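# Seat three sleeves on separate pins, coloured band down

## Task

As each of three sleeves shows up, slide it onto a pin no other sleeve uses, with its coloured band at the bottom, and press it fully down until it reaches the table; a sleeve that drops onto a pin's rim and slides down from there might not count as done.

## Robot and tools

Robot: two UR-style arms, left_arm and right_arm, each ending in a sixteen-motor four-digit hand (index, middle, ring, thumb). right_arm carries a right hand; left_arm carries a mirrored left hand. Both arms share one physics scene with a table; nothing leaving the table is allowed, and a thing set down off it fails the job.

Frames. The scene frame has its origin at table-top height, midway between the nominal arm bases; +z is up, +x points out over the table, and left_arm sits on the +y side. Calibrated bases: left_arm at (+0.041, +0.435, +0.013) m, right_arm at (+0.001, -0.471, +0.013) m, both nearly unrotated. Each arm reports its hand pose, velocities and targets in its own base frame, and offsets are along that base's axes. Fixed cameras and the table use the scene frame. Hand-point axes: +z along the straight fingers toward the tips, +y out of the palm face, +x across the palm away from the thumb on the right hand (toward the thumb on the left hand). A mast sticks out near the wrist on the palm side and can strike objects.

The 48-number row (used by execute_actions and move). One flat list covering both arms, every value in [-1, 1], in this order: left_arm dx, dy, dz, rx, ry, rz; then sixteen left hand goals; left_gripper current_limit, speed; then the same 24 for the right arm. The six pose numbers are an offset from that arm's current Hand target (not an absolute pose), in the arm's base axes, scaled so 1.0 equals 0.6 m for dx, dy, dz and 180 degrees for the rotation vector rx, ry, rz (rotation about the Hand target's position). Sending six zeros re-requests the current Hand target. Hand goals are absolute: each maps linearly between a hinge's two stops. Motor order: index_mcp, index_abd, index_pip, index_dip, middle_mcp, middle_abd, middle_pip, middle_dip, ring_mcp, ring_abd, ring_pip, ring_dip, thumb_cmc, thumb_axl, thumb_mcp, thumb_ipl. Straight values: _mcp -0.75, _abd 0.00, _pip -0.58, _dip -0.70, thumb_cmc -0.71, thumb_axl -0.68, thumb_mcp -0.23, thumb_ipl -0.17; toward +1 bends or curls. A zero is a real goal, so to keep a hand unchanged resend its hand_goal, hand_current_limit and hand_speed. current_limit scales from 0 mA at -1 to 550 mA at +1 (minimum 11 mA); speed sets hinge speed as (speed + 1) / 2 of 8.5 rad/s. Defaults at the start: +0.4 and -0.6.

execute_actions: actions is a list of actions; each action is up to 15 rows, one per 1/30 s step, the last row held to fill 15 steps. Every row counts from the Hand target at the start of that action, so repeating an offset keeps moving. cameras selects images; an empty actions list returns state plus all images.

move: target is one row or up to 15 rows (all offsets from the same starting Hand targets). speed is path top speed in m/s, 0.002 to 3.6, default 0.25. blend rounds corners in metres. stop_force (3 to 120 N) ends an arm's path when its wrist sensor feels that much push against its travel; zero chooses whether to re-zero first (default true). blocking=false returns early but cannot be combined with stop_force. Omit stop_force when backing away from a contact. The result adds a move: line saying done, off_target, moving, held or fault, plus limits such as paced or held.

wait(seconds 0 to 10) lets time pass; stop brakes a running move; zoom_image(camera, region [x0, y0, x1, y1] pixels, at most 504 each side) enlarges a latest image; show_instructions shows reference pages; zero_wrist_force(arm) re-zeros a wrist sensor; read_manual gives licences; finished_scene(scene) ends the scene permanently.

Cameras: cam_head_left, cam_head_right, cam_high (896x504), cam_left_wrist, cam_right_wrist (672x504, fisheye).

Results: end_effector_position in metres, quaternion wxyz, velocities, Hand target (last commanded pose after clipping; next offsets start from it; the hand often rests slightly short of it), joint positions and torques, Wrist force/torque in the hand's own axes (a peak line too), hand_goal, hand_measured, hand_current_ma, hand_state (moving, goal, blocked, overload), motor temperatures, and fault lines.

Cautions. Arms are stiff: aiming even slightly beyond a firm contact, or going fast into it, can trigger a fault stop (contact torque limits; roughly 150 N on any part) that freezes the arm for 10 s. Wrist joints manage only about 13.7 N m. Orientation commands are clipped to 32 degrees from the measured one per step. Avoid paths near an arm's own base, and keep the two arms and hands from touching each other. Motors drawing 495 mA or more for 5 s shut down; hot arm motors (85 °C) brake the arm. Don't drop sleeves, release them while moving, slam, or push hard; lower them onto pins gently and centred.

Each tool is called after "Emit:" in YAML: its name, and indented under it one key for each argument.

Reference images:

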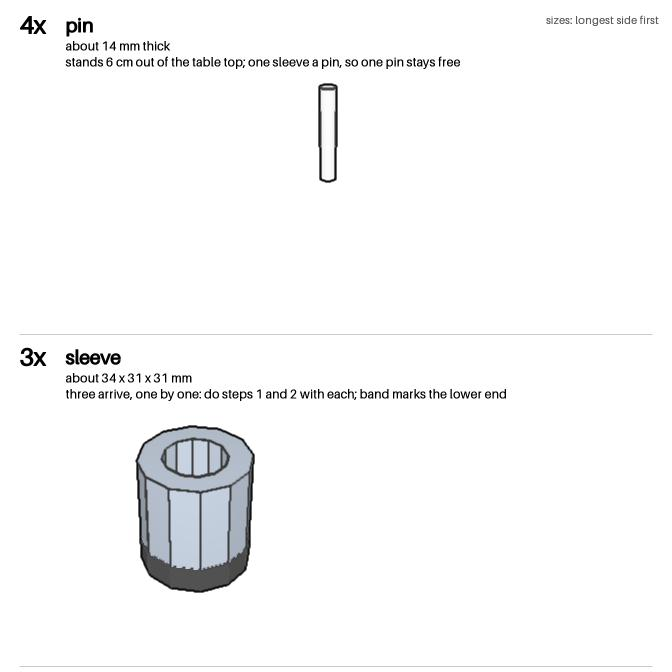

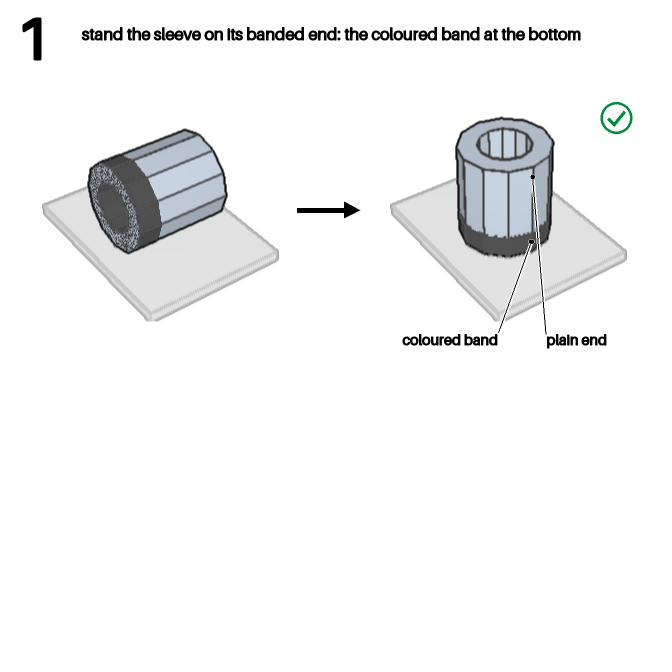

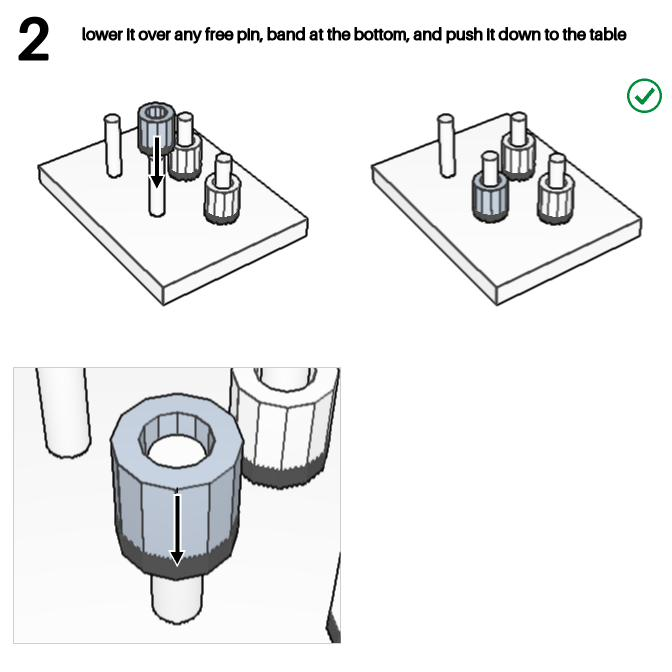

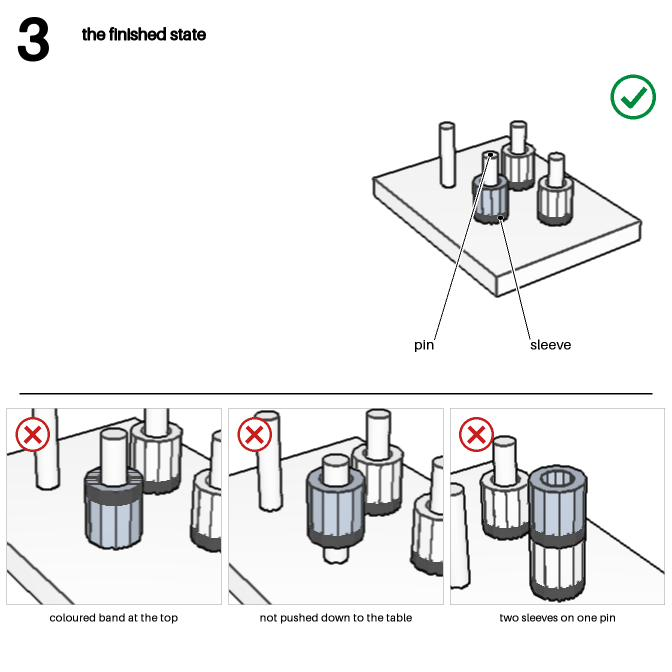

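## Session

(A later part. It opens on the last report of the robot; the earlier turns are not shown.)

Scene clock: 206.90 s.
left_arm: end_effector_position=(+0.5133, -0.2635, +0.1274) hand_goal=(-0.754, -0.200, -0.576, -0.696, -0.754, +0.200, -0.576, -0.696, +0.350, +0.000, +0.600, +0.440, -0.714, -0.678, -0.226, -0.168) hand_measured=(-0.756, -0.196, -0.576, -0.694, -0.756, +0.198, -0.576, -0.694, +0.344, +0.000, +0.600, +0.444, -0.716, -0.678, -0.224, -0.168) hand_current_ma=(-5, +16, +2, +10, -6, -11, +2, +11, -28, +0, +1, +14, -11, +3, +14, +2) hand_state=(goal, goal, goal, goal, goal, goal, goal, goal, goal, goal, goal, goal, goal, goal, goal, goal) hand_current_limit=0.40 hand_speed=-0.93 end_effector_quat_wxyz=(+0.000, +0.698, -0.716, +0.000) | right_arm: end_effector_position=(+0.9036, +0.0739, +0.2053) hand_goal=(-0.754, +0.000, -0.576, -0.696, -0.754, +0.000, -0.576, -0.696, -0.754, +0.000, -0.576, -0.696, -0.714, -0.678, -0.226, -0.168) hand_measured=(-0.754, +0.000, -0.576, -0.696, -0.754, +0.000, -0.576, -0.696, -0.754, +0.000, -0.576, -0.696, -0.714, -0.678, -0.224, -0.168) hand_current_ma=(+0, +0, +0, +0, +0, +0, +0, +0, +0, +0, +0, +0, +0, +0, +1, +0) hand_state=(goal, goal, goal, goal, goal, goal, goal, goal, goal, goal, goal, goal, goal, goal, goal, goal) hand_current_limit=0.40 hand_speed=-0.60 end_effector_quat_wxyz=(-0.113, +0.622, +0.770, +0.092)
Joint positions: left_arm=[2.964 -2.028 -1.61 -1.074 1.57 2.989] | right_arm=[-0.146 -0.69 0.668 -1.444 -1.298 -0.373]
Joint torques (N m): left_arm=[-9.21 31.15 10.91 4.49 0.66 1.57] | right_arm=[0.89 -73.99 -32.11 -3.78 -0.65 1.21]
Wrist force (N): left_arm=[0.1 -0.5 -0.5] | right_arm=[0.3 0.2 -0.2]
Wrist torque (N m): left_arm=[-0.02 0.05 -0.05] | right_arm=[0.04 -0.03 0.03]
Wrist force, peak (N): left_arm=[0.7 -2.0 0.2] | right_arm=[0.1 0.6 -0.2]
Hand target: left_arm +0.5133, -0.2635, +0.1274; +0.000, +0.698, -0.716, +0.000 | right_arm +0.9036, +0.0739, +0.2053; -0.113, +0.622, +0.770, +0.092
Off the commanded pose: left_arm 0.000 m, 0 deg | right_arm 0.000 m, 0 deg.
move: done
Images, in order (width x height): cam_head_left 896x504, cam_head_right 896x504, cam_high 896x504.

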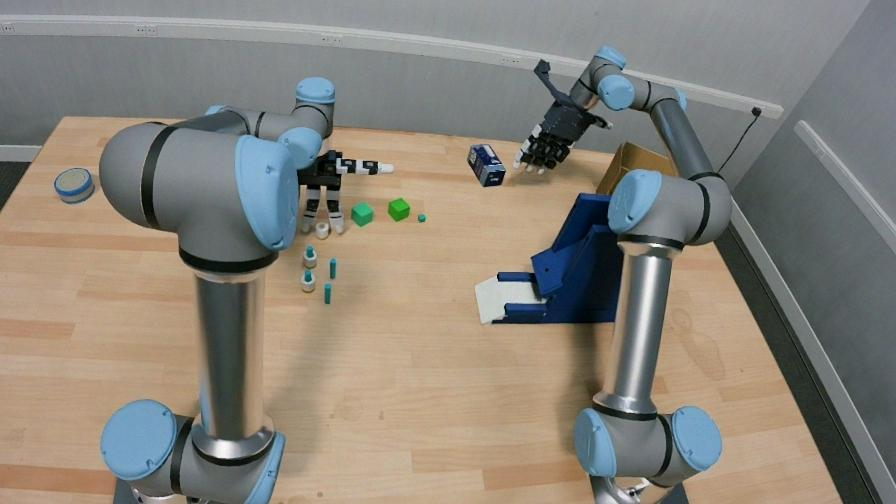

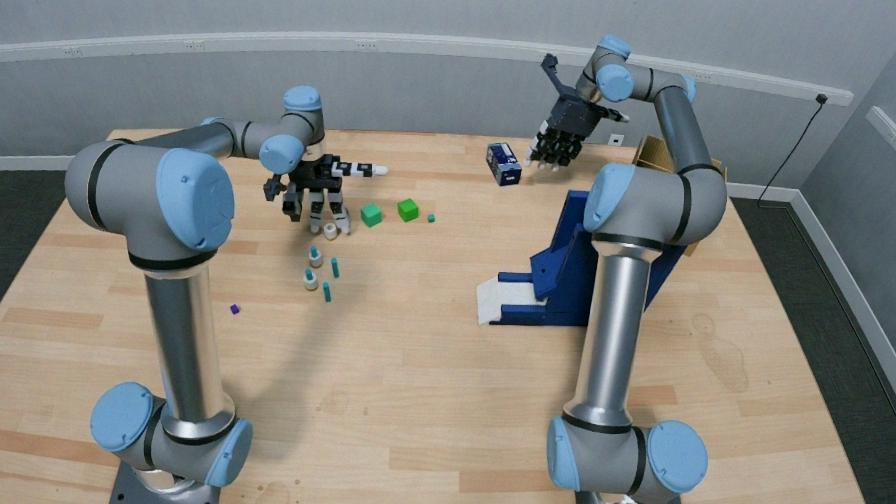

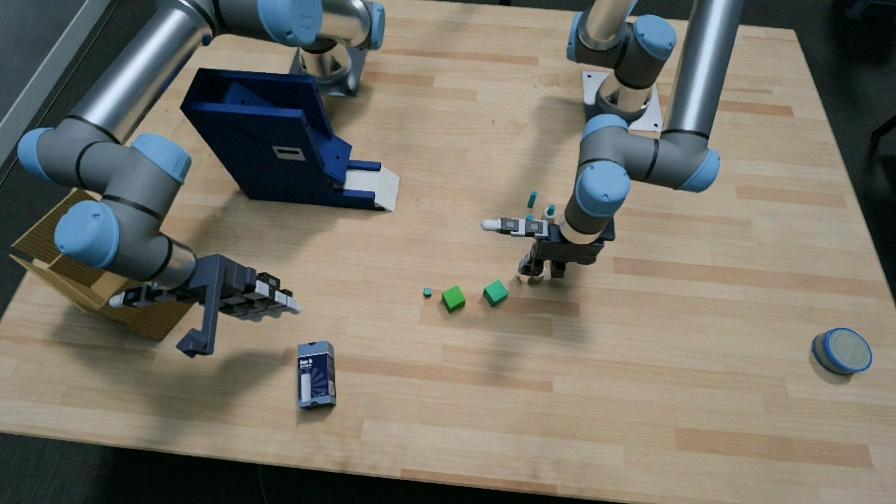

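Emit:
move:
  target: [0,0,0,0,0,0,-0.754,0.15,-0.576,-0.696,-0.754,-0.15,-0.576,-0.696,0.35,0,0.6,0.44,-0.714,-0.678,-0.226,-0.168,0.4,-0.93,0,0,0,0,0,0,-0.754,0,-0.576,-0.696,-0.754,0,-0.576,-0.696,-0.754,0,-0.576,-0.696,-0.714,-0.678,-0.226,-0.168,0.4,-0.6]
  speed: 0.05

Emit:
move:
  target:
    - [0,0,0.18,0,0,0,-0.754,0.15,-0.576,-0.696,-0.754,-0.15,-0.576,-0.696,0.35,0,0.6,0.44,-0.714,-0.678,-0.226,-0.168,0.4,-0.93,0,0,0,0,0,0,-0.754,0,-0.576,-0.696,-0.754,0,-0.576,-0.696,-0.754,0,-0.576,-0.696,-0.714,-0.678,-0.226,-0.168,0.4,-0.6]
    - [-0.3242,-0.025,0.1667,0,0,0,-0.754,0.15,-0.576,-0.696,-0.754,-0.15,-0.576,-0.696,0.35,0,0.6,0.44,-0.714,-0.678,-0.226,-0.168,0.4,-0.93,0,0,0,0,0,0,-0.754,0,-0.576,-0.696,-0.754,0,-0.576,-0.696,-0.754,0,-0.576,-0.696,-0.714,-0.678,-0.226,-0.168,0.4,-0.6]
    - [-0.3242,-0.025,0.1167,0,0,0,-0.754,0.15,-0.576,-0.696,-0.754,-0.15,-0.576,-0.696,0.35,0,0.6,0.44,-0.714,-0.678,-0.226,-0.168,0.4,-0.93,0,0,0,0,0,0,-0.754,0,-0.576,-0.696,-0.754,0,-0.576,-0.696,-0.754,0,-0.576,-0.696,-0.714,-0.678,-0.226,-0.168,0.4,-0.6]
  speed: [0.12, 0.15, 0.08]
  blend: [0.03, 0.01, 0]
  cameras: ["cam_high","cam_head_left","cam_head_right"]

Emit:
zoom_image:
  camera: "cam_head_left"
  region: [302, 256, 350, 304]

Emit:
zoom_image:
  camera: "cam_head_right"
  region: [300, 256, 348, 304]

Emit:
zoom_image:
  camera: "cam_high"
  region: [512, 167, 560, 215]

Scene clock: 208.93 s.
left_arm: end_effector_position=(+0.5133, -0.2635, +0.1274) hand_goal=(-0.754, +0.150, -0.576, -0.696, -0.754, -0.150, -0.576, -0.696, +0.350, +0.000, +0.600, +0.440, -0.714, -0.678, -0.226, -0.168) hand_measured=(-0.756, -0.028, -0.576, -0.694, -0.756, +0.022, -0.576, -0.694, +0.344, +0.000, +0.600, +0.444, -0.716, -0.678, -0.224, -0.168) hand_current_ma=(-5, -385, +2, +10, -6, +385, +2, +11, -28, +0, +1, +14, -11, +3, +14, +2) hand_state=(goal, blocked, goal, goal, goal, moving, goal, goal, goal, goal, goal, goal, goal, goal, goal, goal) hand_current_limit=0.40 hand_speed=-0.93 end_effector_quat_wxyz=(+0.000, +0.698, -0.716, +0.000) | right_arm: end_effector_position=(+0.9036, +0.0739, +0.2053) hand_goal=(-0.754, +0.000, -0.576, -0.696, -0.754, +0.000, -0.576, -0.696, -0.754, +0.000, -0.576, -0.696, -0.714, -0.678, -0.226, -0.168) hand_measured=(-0.754, +0.000, -0.576, -0.696, -0.754, +0.000, -0.576, -0.696, -0.754, +0.000, -0.576, -0.696, -0.714, -0.678, -0.224, -0.168) hand_current_ma=(+0, +0, +0, +0, +0, +0, +0, +0, +0, +0, +0, +0, +0, +0, +1, +0) hand_state=(goal, goal, goal, goal, goal, goal, goal, goal, goal, goal, goal, goal, goal, goal, goal, goal) hand_current_limit=0.40 hand_speed=-0.60 end_effector_quat_wxyz=(-0.113, +0.622, +0.770, +0.092)
Joint positions: left_arm=[2.964 -2.028 -1.61 -1.074 1.57 2.989] | right_arm=[-0.146 -0.69 0.668 -1.444 -1.298 -0.373]
Joint torques (N m): left_arm=[-8.67 31.33 11.32 4.46 -1.82 -2.5] | right_arm=[1.24 -73.89 -32.43 -3.79 -0.84 1.17]
Wrist force (N): left_arm=[0.2 -0.5 -0.5] | right_arm=[0.2 0.0 -0.1]
Wrist torque (N m): left_arm=[-0.01 0.02 -0.03] | right_arm=[0.02 -0.03 0.02]
Wrist force, peak (N): left_arm=[0.6 -0.8 -0.8] | right_arm=[-0.3 0.6 0.0]
Hand target: left_arm +0.5133, -0.2635, +0.1274; +0.000, +0.698, -0.716, +0.000 | right_arm +0.9036, +0.0739, +0.2053; -0.113, +0.622, +0.770, +0.092
Off the commanded pose: left_arm 0.000 m, 0 deg | right_arm 0.000 m, 0 deg.
move: done

Scene clock: 211.97 s.
left_arm: end_effector_position=(+0.3188, -0.2785, +0.1974) hand_goal=(-0.754, +0.150, -0.576, -0.696, -0.754, -0.150, -0.576, -0.696, +0.350, +0.000, +0.600, +0.440, -0.714, -0.678, -0.226, -0.168) hand_measured=(-0.754, -0.028, -0.576, -0.694, -0.754, +0.022, -0.576, -0.694, +0.344, +0.000, +0.600, +0.444, -0.716, -0.678, -0.224, -0.168) hand_current_ma=(-2, -385, +2, +10, -3, +385, +2, +11, -28, +0, +1, +14, -9, +3, +14, +2) hand_state=(goal, blocked, goal, goal, goal, blocked, goal, goal, goal, goal, goal, goal, goal, goal, goal, goal) hand_current_limit=0.40 hand_speed=-0.93 end_effector_quat_wxyz=(+0.000, +0.698, -0.716, +0.000) | right_arm: end_effector_position=(+0.9036, +0.0739, +0.2053) hand_goal=(-0.754, +0.000, -0.576, -0.696, -0.754, +0.000, -0.576, -0.696, -0.754, +0.000, -0.576, -0.696, -0.714, -0.678, -0.226, -0.168) hand_measured=(-0.754, +0.000, -0.576, -0.696, -0.754, +0.000, -0.576, -0.696, -0.754, +0.000, -0.576, -0.696, -0.714, -0.678, -0.224, -0.168) hand_current_ma=(+0, +0, +0, +0, +0, +0, +0, +0, +0, +0, +0, +0, +0, +0, +1, +0) hand_state=(goal, goal, goal, goal, goal, goal, goal, goal, goal, goal, goal, goal, goal, goal, goal, goal) hand_current_limit=0.40 hand_speed=-0.60 end_effector_quat_wxyz=(-0.113, +0.622, +0.770, +0.092)
Joint positions: left_arm=[2.856 -1.578 -1.985 -1.149 1.57 2.881] | right_arm=[-0.146 -0.69 0.668 -1.444 -1.298 -0.373]
Joint torques (N m): left_arm=[-10.51 14.88 12.67 4.42 -2.04 -2.63] | right_arm=[0.74 -74.13 -32.74 -3.81 -0.82 1.17]
Wrist force (N): left_arm=[0.1 -0.3 -0.3] | right_arm=[-0.2 0.2 0.1]
Wrist torque (N m): left_arm=[0.00 0.06 0.06] | right_arm=[0.02 0.03 -0.02]
Wrist force, peak (N): left_arm=[0.3 -0.9 -1.1] | right_arm=[0.0 0.5 -0.3]
Hand target: left_arm +0.3188, -0.2785, +0.1974; +0.000, +0.698, -0.716, +0.000 | right_arm +0.9036, +0.0739, +0.2053; -0.113, +0.622, +0.770, +0.092
Off the commanded pose: left_arm 0.000 m, 0 deg | right_arm 0.000 m, 0 deg.
move: done
Images, in order (width x height): cam_head_left 896x504, cam_head_right 896x504, cam_high 896x504.

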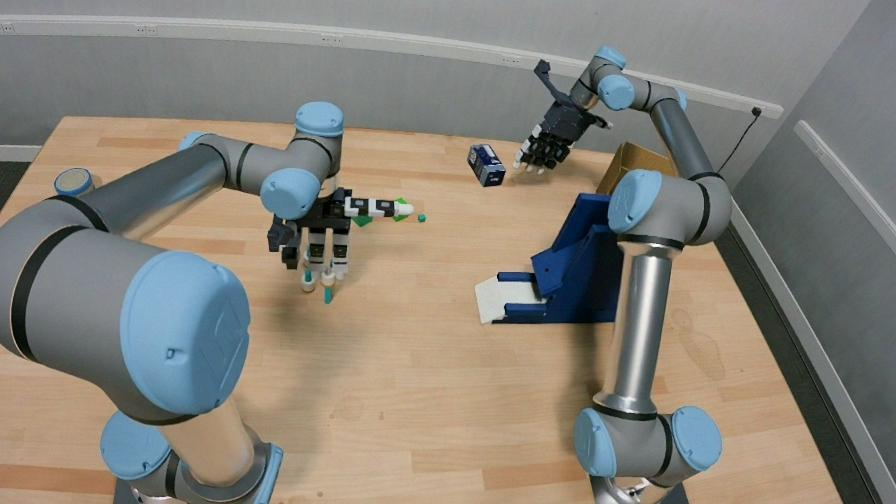

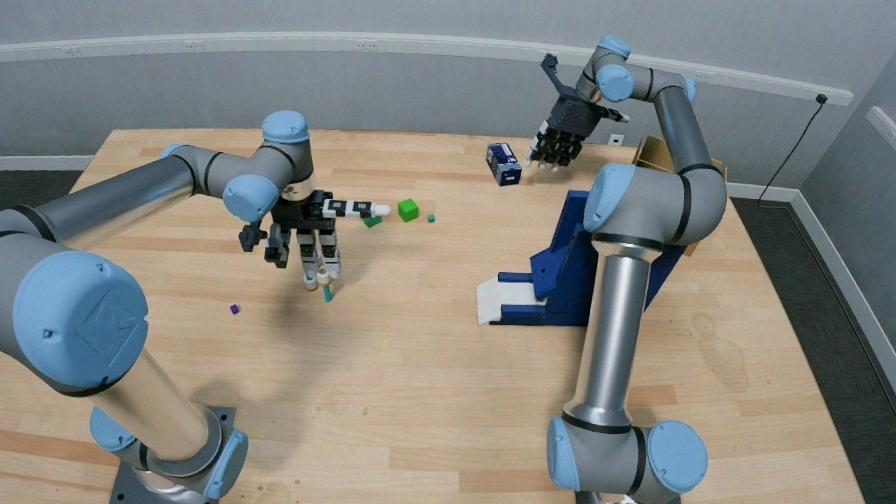

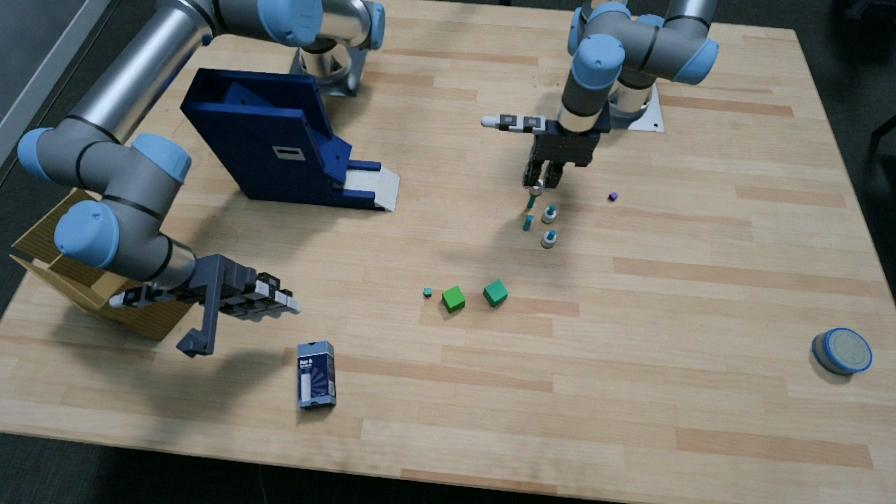

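Scaled by 10.500 from the camera's 896x504 image, which has a finer 1280x720 frame.

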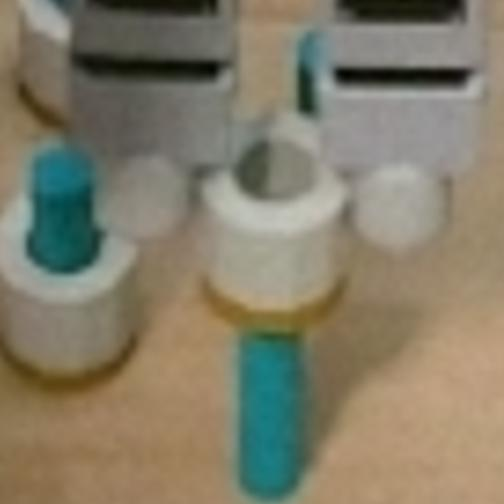

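Scaled by 10.500 from the camera's 896x504 image, which has a finer 1280x720 frame.

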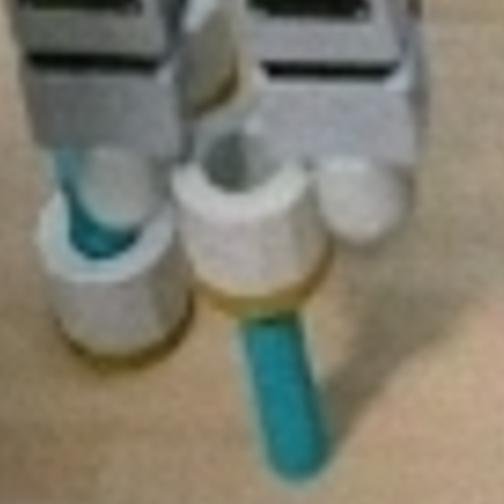

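Scaled by 10.500 from the camera's 896x504 image, which has a finer 1280x720 frame.

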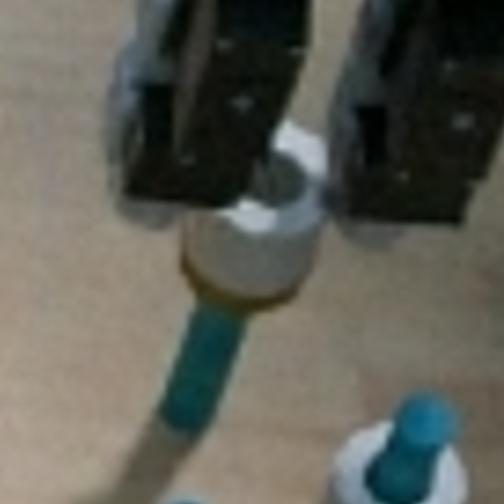

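Emit:
move:
  target: [0,0,-0.0417,0,0,0,-0.754,0.15,-0.576,-0.696,-0.754,-0.15,-0.576,-0.696,0.35,0,0.6,0.44,-0.714,-0.678,-0.226,-0.168,0.4,-0.93,0,0,0,0,0,0,-0.754,0,-0.576,-0.696,-0.754,0,-0.576,-0.696,-0.754,0,-0.576,-0.696,-0.714,-0.678,-0.226,-0.168,0.4,-0.6]
  speed: 0.02
  stop_force: 3
  cameras: ["cam_head_left","cam_head_right","cam_high"]

Emit:
zoom_image:
  camera: "cam_head_left"
  region: [302, 256, 350, 304]

Emit:
zoom_image:
  camera: "cam_head_right"
  region: [300, 256, 348, 304]

Emit:
zoom_image:
  camera: "cam_high"
  region: [512, 167, 560, 215]

Scene clock: 218.23 s.
left_arm: end_effector_position=(+0.3188, -0.2785, +0.1724) hand_goal=(-0.754, +0.150, -0.576, -0.696, -0.754, -0.150, -0.576, -0.696, +0.350, +0.000, +0.600, +0.440, -0.714, -0.678, -0.226, -0.168) hand_measured=(-0.754, -0.028, -0.578, -0.696, -0.754, +0.022, -0.578, -0.696, +0.344, +0.000, +0.600, +0.444, -0.716, -0.678, -0.224, -0.168) hand_current_ma=(+2, -385, -5, +3, +0, +385, -6, +3, -28, +0, +1, +14, -9, +3, +14, +2) hand_state=(goal, blocked, goal, goal, goal, blocked, goal, goal, goal, goal, goal, goal, goal, goal, goal, goal) hand_current_limit=0.40 hand_speed=-0.93 end_effector_quat_wxyz=(+0.000, +0.698, -0.716, +0.000) | right_arm: end_effector_position=(+0.9036, +0.0739, +0.2053) hand_goal=(-0.754, +0.000, -0.576, -0.696, -0.754, +0.000, -0.576, -0.696, -0.754, +0.000, -0.576, -0.696, -0.714, -0.678, -0.226, -0.168) hand_measured=(-0.754, +0.000, -0.576, -0.696, -0.754, +0.000, -0.576, -0.696, -0.754, +0.000, -0.576, -0.696, -0.714, -0.678, -0.224, -0.168) hand_current_ma=(+0, +0, +0, +0, +0, +0, +0, +0, +0, +0, +0, +0, +0, +0, +1, +0) hand_state=(goal, goal, goal, goal, goal, goal, goal, goal, goal, goal, goal, goal, goal, goal, goal, goal) hand_current_limit=0.40 hand_speed=-0.60 end_effector_quat_wxyz=(-0.113, +0.622, +0.770, +0.092)
Joint positions: left_arm=[2.856 -1.606 -2.027 -1.078 1.57 2.881] | right_arm=[-0.146 -0.69 0.668 -1.444 -1.298 -0.373]
Joint torques (N m): left_arm=[-9.1 15.6 11.24 4.41 -1.51 -2.38] | right_arm=[-0.01 -73.72 -32.12 -3.81 -0.88 1.21]
Wrist force (N): left_arm=[0.4 -0.2 -0.5] | right_arm=[0.0 0.3 -0.1]
Wrist torque (N m): left_arm=[-0.02 0.02 0.10] | right_arm=[0.04 0.00 0.01]
Wrist force, peak (N): left_arm=[0.3 -1.4 -3.7] | right_arm=[-0.1 0.5 0.0]
Hand target: left_arm +0.3188, -0.2785, +0.1724; +0.000, +0.698, -0.716, +0.000 | right_arm +0.9036, +0.0739, +0.2053; -0.113, +0.622, +0.770, +0.092
Off the commanded pose: left_arm 0.000 m, 0 deg | right_arm 0.000 m, 0 deg.
move: done
Images, in order (width x height): cam_head_left 896x504, cam_head_right 896x504, cam_high 896x504.

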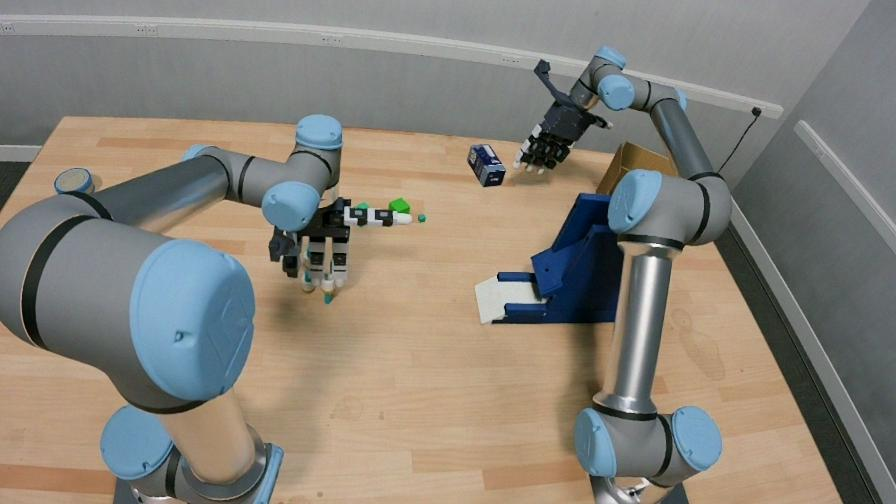

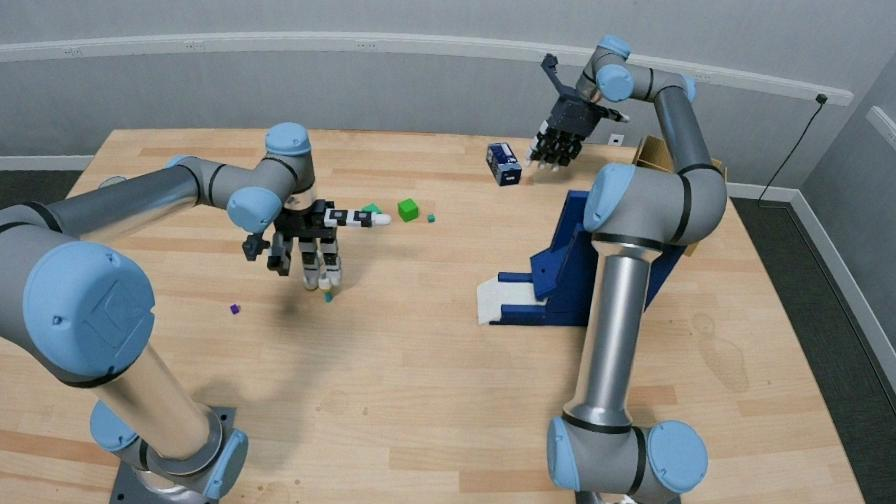

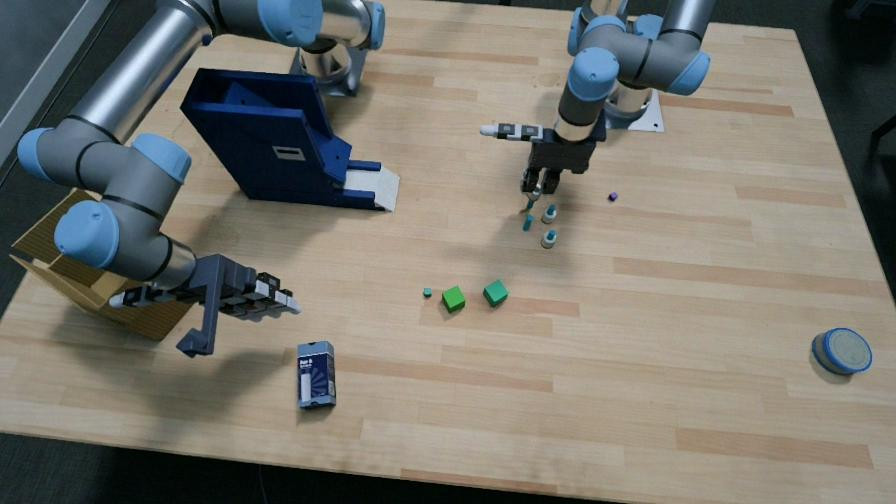

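Scaled by 10.500 from the camera's 896x504 image, which has a finer 1280x720 frame.

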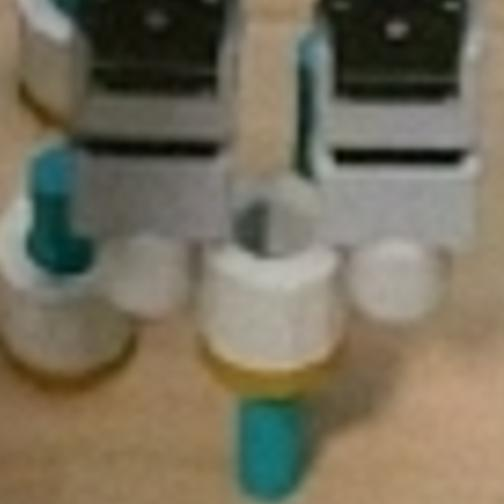

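Scaled by 10.500 from the camera's 896x504 image, which has a finer 1280x720 frame.

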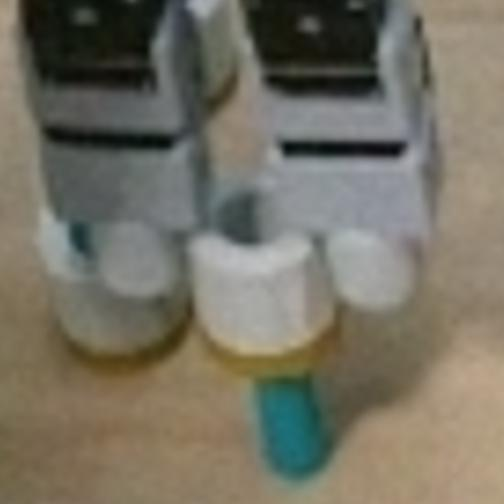

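Scaled by 10.500 from the camera's 896x504 image, which has a finer 1280x720 frame.

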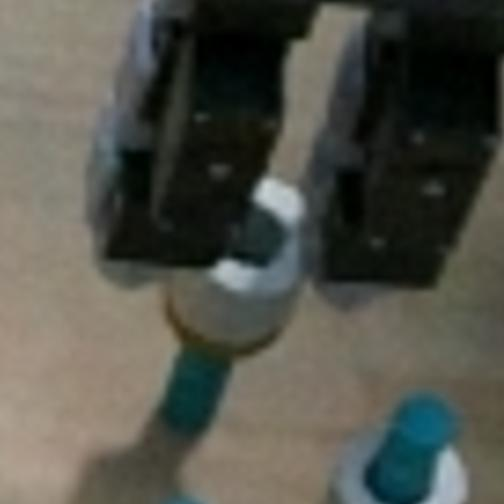

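Emit:
zoom_image:
  camera: "cam_head_left"
  region: [314, 276, 342, 304]

Emit:
zoom_image:
  camera: "cam_head_right"
  region: [312, 276, 340, 304]

Emit:
zoom_image:
  camera: "cam_high"
  region: [520, 181, 548, 209]

Scaled by 18.000 from the camera's 896x504 image, which has a finer 1280x720 frame.

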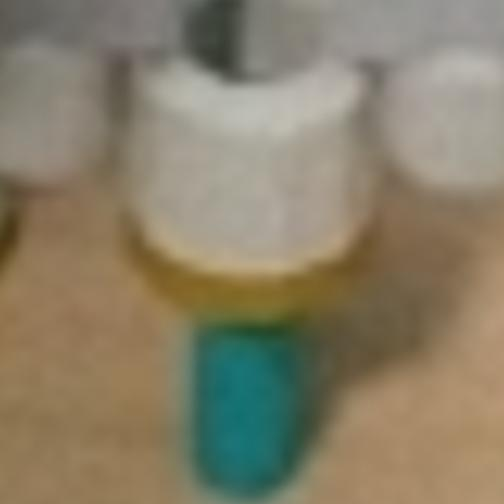

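Scaled by 18.000 from the camera's 896x504 image, which has a finer 1280x720 frame.

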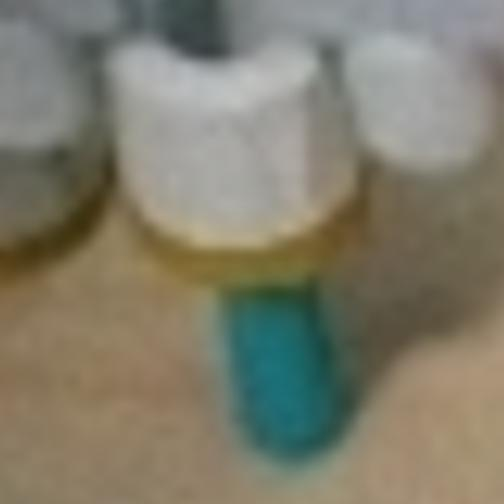

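Scaled by 18.000 from the camera's 896x504 image, which has a finer 1280x720 frame.

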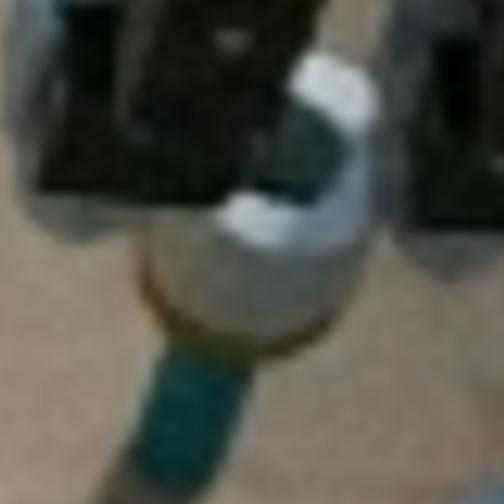

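Emit:
move:
  target: [0,0,-0.0333,0,0,0,-0.754,0.15,-0.576,-0.696,-0.754,-0.15,-0.576,-0.696,0.35,0,0.6,0.44,-0.714,-0.678,-0.226,-0.168,0.4,-0.93,0,0,0,0,0,0,-0.754,0,-0.576,-0.696,-0.754,0,-0.576,-0.696,-0.754,0,-0.576,-0.696,-0.714,-0.678,-0.226,-0.168,0.4,-0.6]
  speed: 0.02
  stop_force: 3
  cameras: ["cam_head_left","cam_head_right","cam_high"]

Emit:
zoom_image:
  camera: "cam_head_left"
  region: [302, 266, 350, 314]

Emit:
zoom_image:
  camera: "cam_head_right"
  region: [300, 266, 348, 314]

Emit:
zoom_image:
  camera: "cam_high"
  region: [512, 177, 560, 225]

Scene clock: 221.80 s.
left_arm: end_effector_position=(+0.3188, -0.2785, +0.1524) hand_goal=(-0.754, +0.150, -0.576, -0.696, -0.754, -0.150, -0.576, -0.696, +0.350, +0.000, +0.600, +0.440, -0.714, -0.678, -0.226, -0.168) hand_measured=(-0.746, -0.028, -0.572, -0.696, -0.746, +0.022, -0.574, -0.696, +0.344, +0.000, +0.600, +0.444, -0.716, -0.678, -0.224, -0.168) hand_current_ma=(+39, -385, +13, +3, +39, +385, +11, +3, -28, +0, +1, +14, -9, +3, +14, +2) hand_state=(goal, blocked, goal, goal, goal, blocked, goal, goal, goal, goal, goal, goal, goal, goal, goal, goal) hand_current_limit=0.40 hand_speed=-0.93 end_effector_quat_wxyz=(+0.000, +0.698, -0.716, +0.000) | right_arm: end_effector_position=(+0.9036, +0.0739, +0.2053) hand_goal=(-0.754, +0.000, -0.576, -0.696, -0.754, +0.000, -0.576, -0.696, -0.754, +0.000, -0.576, -0.696, -0.714, -0.678, -0.226, -0.168) hand_measured=(-0.754, +0.000, -0.576, -0.696, -0.754, +0.000, -0.576, -0.696, -0.754, +0.000, -0.576, -0.696, -0.714, -0.678, -0.224, -0.168) hand_current_ma=(+0, +0, +0, +0, +0, +0, +0, +0, +0, +0, +0, +0, +0, +0, +1, +0) hand_state=(goal, goal, goal, goal, goal, goal, goal, goal, goal, goal, goal, goal, goal, goal, goal, goal) hand_current_limit=0.40 hand_speed=-0.60 end_effector_quat_wxyz=(-0.113, +0.622, +0.770, +0.092)
Joint positions: left_arm=[2.856 -1.633 -2.058 -1.021 1.57 2.881] | right_arm=[-0.146 -0.69 0.668 -1.444 -1.298 -0.373]
Joint torques (N m): left_arm=[-6.79 14.49 10.91 4.73 -0.99 -2.05] | right_arm=[1.05 -74.41 -32.37 -3.81 -0.87 1.37]
Wrist force (N): left_arm=[0.3 0.4 -1.6] | right_arm=[0.3 -0.1 -0.1]
Wrist torque (N m): left_arm=[-0.03 0.03 0.11] | right_arm=[0.00 -0.04 0.02]
Wrist force, peak (N): left_arm=[0.3 0.4 -1.7] | right_arm=[0.3 0.5 0.1]
Hand target: left_arm +0.3188, -0.2785, +0.1524; +0.000, +0.698, -0.716, +0.000 | right_arm +0.9036, +0.0739, +0.2053; -0.113, +0.622, +0.770, +0.092
Off the commanded pose: left_arm 0.000 m, 0 deg | right_arm 0.000 m, 0 deg.
move: done
Images, in order (width x height): cam_head_left 896x504, cam_head_right 896x504, cam_high 896x504.

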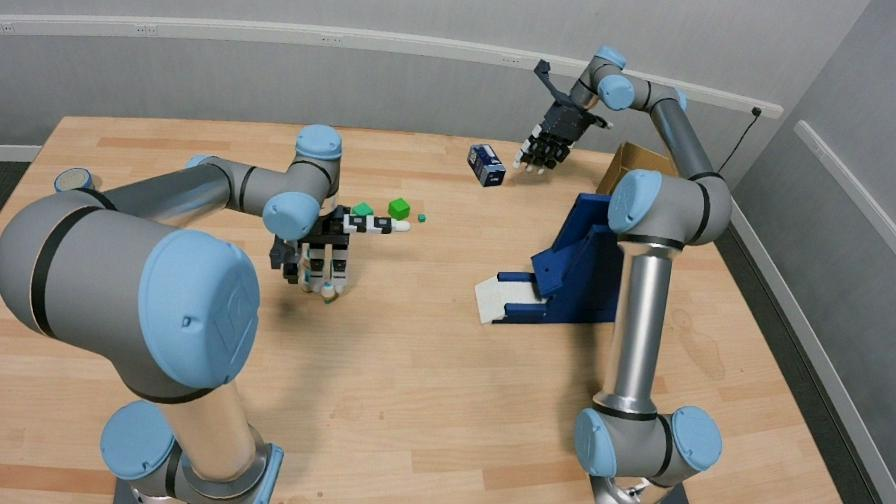

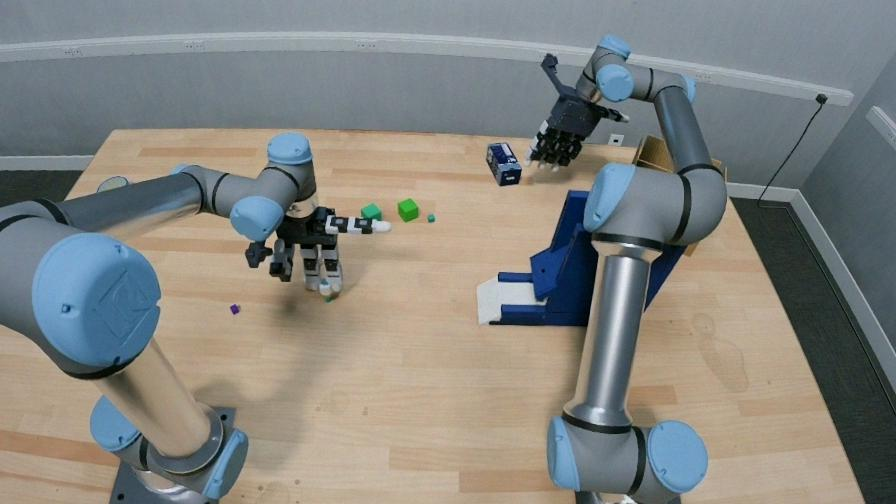

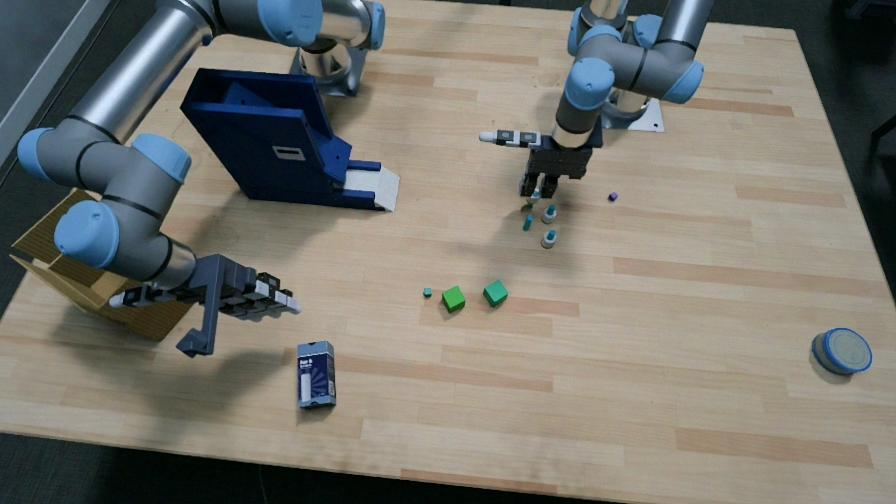

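Scaled by 10.500 from the camera's 896x504 image, which has a finer 1280x720 frame.

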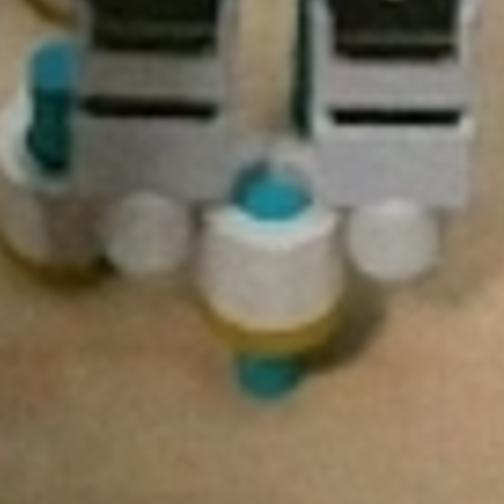

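Scaled by 10.500 from the camera's 896x504 image, which has a finer 1280x720 frame.

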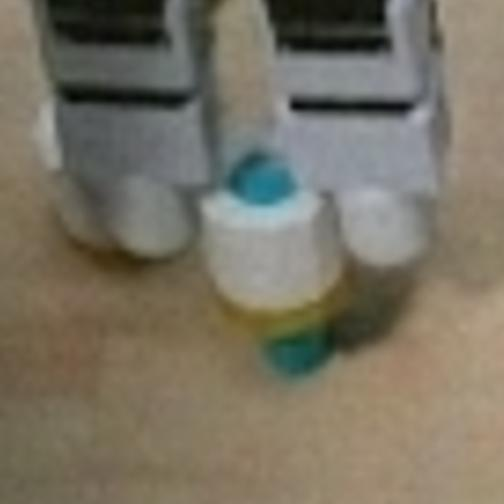

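Scaled by 10.500 from the camera's 896x504 image, which has a finer 1280x720 frame.

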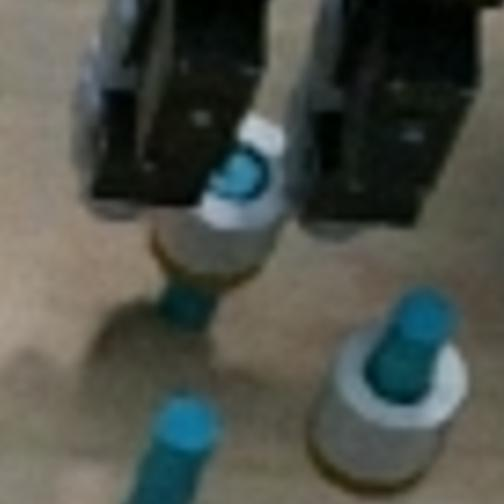

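Emit:
move:
  target:
    - [-0.002,-0.0007,-0.003,0,0,0,-0.754,0.15,-0.576,-0.696,-0.754,-0.15,-0.576,-0.696,0.35,0,0.6,0.44,-0.714,-0.678,-0.226,-0.168,0.4,-0.93,0,0,0,0,0,0,-0.754,0,-0.576,-0.696,-0.754,0,-0.576,-0.696,-0.754,0,-0.576,-0.696,-0.714,-0.678,-0.226,-0.168,0.4,-0.6]
    - [-0.002,-0.0007,-0.054,0,0,0,-0.754,0.15,-0.576,-0.696,-0.754,-0.15,-0.576,-0.696,0.35,0,0.6,0.44,-0.714,-0.678,-0.226,-0.168,0.4,-0.93,0,0,0,0,0,0,-0.754,0,-0.576,-0.696,-0.754,0,-0.576,-0.696,-0.754,0,-0.576,-0.696,-0.714,-0.678,-0.226,-0.168,0.4,-0.6]
  speed: 0.025
  stop_force: 4
  cameras: ["cam_head_left","cam_head_right","cam_high"]

Emit:
zoom_image:
  camera: "cam_head_left"
  region: [302, 266, 350, 314]

Emit:
zoom_image:
  camera: "cam_head_right"
  region: [300, 266, 348, 314]

Emit:
zoom_image:
  camera: "cam_high"
  region: [512, 177, 560, 225]

Scene clock: 224.70 s.
left_arm: end_effector_position=(+0.3176, -0.2789, +0.1200) hand_goal=(-0.754, +0.150, -0.576, -0.696, -0.754, -0.150, -0.576, -0.696, +0.350, +0.000, +0.600, +0.440, -0.714, -0.678, -0.226, -0.168) hand_measured=(-0.750, -0.028, -0.574, -0.696, -0.750, +0.022, -0.574, -0.696, +0.344, +0.000, +0.600, +0.444, -0.716, -0.678, -0.224, -0.168) hand_current_ma=(+23, -385, +12, +3, +22, +385, +11, +3, -28, +0, +1, +14, -9, +3, +14, +2) hand_state=(goal, blocked, goal, goal, goal, blocked, goal, goal, goal, goal, goal, goal, goal, goal, goal, goal) hand_current_limit=0.40 hand_speed=-0.93 end_effector_quat_wxyz=(+0.000, +0.698, -0.716, +0.000) | right_arm: end_effector_position=(+0.9036, +0.0739, +0.2053) hand_goal=(-0.754, +0.000, -0.576, -0.696, -0.754, +0.000, -0.576, -0.696, -0.754, +0.000, -0.576, -0.696, -0.714, -0.678, -0.226, -0.168) hand_measured=(-0.754, +0.000, -0.576, -0.696, -0.754, +0.000, -0.576, -0.696, -0.754, +0.000, -0.576, -0.696, -0.714, -0.678, -0.224, -0.168) hand_current_ma=(+0, +0, +0, +0, +0, +0, +0, +0, +0, +0, +0, +0, +0, +0, +1, +0) hand_state=(goal, goal, goal, goal, goal, goal, goal, goal, goal, goal, goal, goal, goal, goal, goal, goal) hand_current_limit=0.40 hand_speed=-0.60 end_effector_quat_wxyz=(-0.113, +0.622, +0.770, +0.092)
Joint positions: left_arm=[2.854 -1.68 -2.105 -0.926 1.57 2.879] | right_arm=[-0.146 -0.69 0.668 -1.444 -1.298 -0.373]
Joint torques (N m): left_arm=[-9.57 14.33 8.95 4.12 -0.03 -2.77] | right_arm=[1.07 -73.9 -32.46 -3.72 -0.88 1.33]
Wrist force (N): left_arm=[-0.3 -0.3 -5.3] | right_arm=[0.1 0.0 -0.2]
Wrist torque (N m): left_arm=[0.36 -0.03 0.07] | right_arm=[0.02 0.00 0.01]
Wrist force, peak (N): left_arm=[-0.4 -0.3 -5.6] | right_arm=[-0.2 0.5 -0.3]
Hand target: left_arm +0.3176, -0.2789, +0.1200; +0.000, +0.698, -0.716, +0.000 | right_arm +0.9036, +0.0739, +0.2053; -0.113, +0.622, +0.770, +0.092
Off the commanded pose: left_arm 0.000 m, 0 deg | right_arm 0.000 m, 0 deg.
move: done
Images, in order (width x height): cam_head_left 896x504, cam_head_right 896x504, cam_high 896x504.

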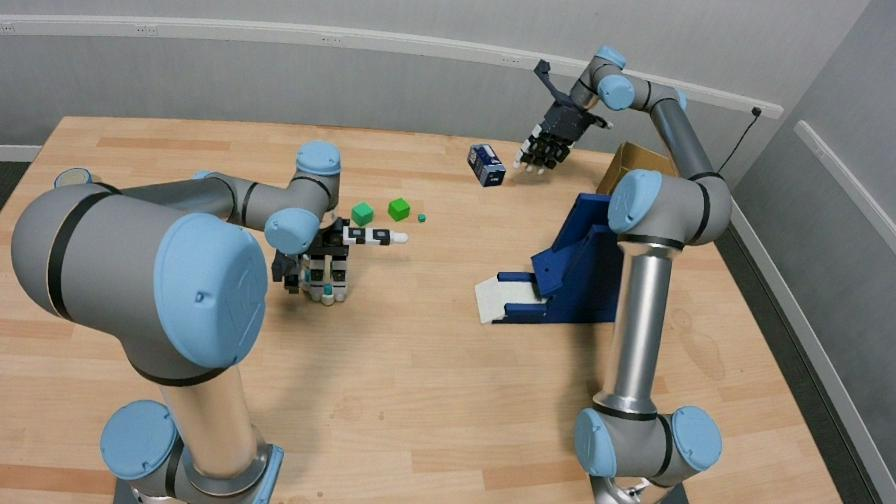

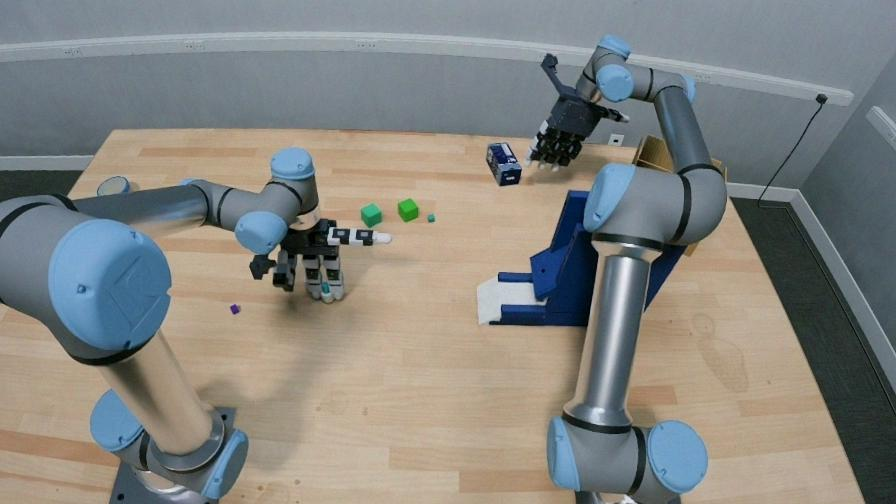

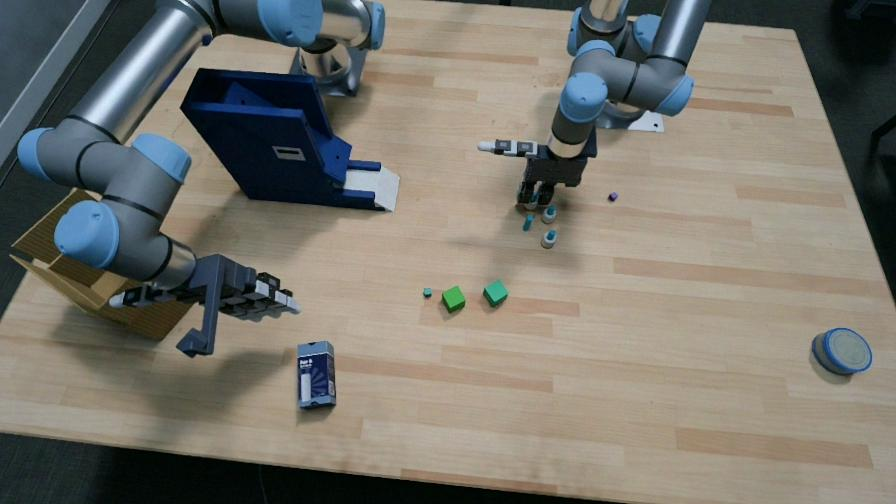

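Scaled by 10.500 from the camera's 896x504 image, which has a finer 1280x720 frame.

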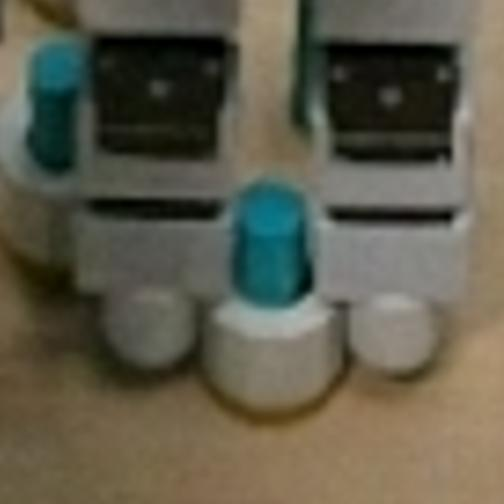

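Scaled by 10.500 from the camera's 896x504 image, which has a finer 1280x720 frame.

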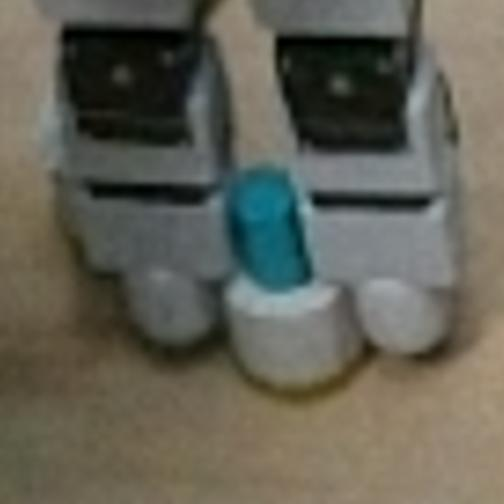

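Scaled by 10.500 from the camera's 896x504 image, which has a finer 1280x720 frame.

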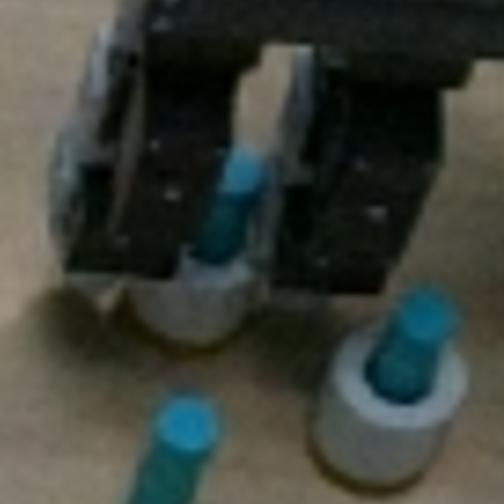

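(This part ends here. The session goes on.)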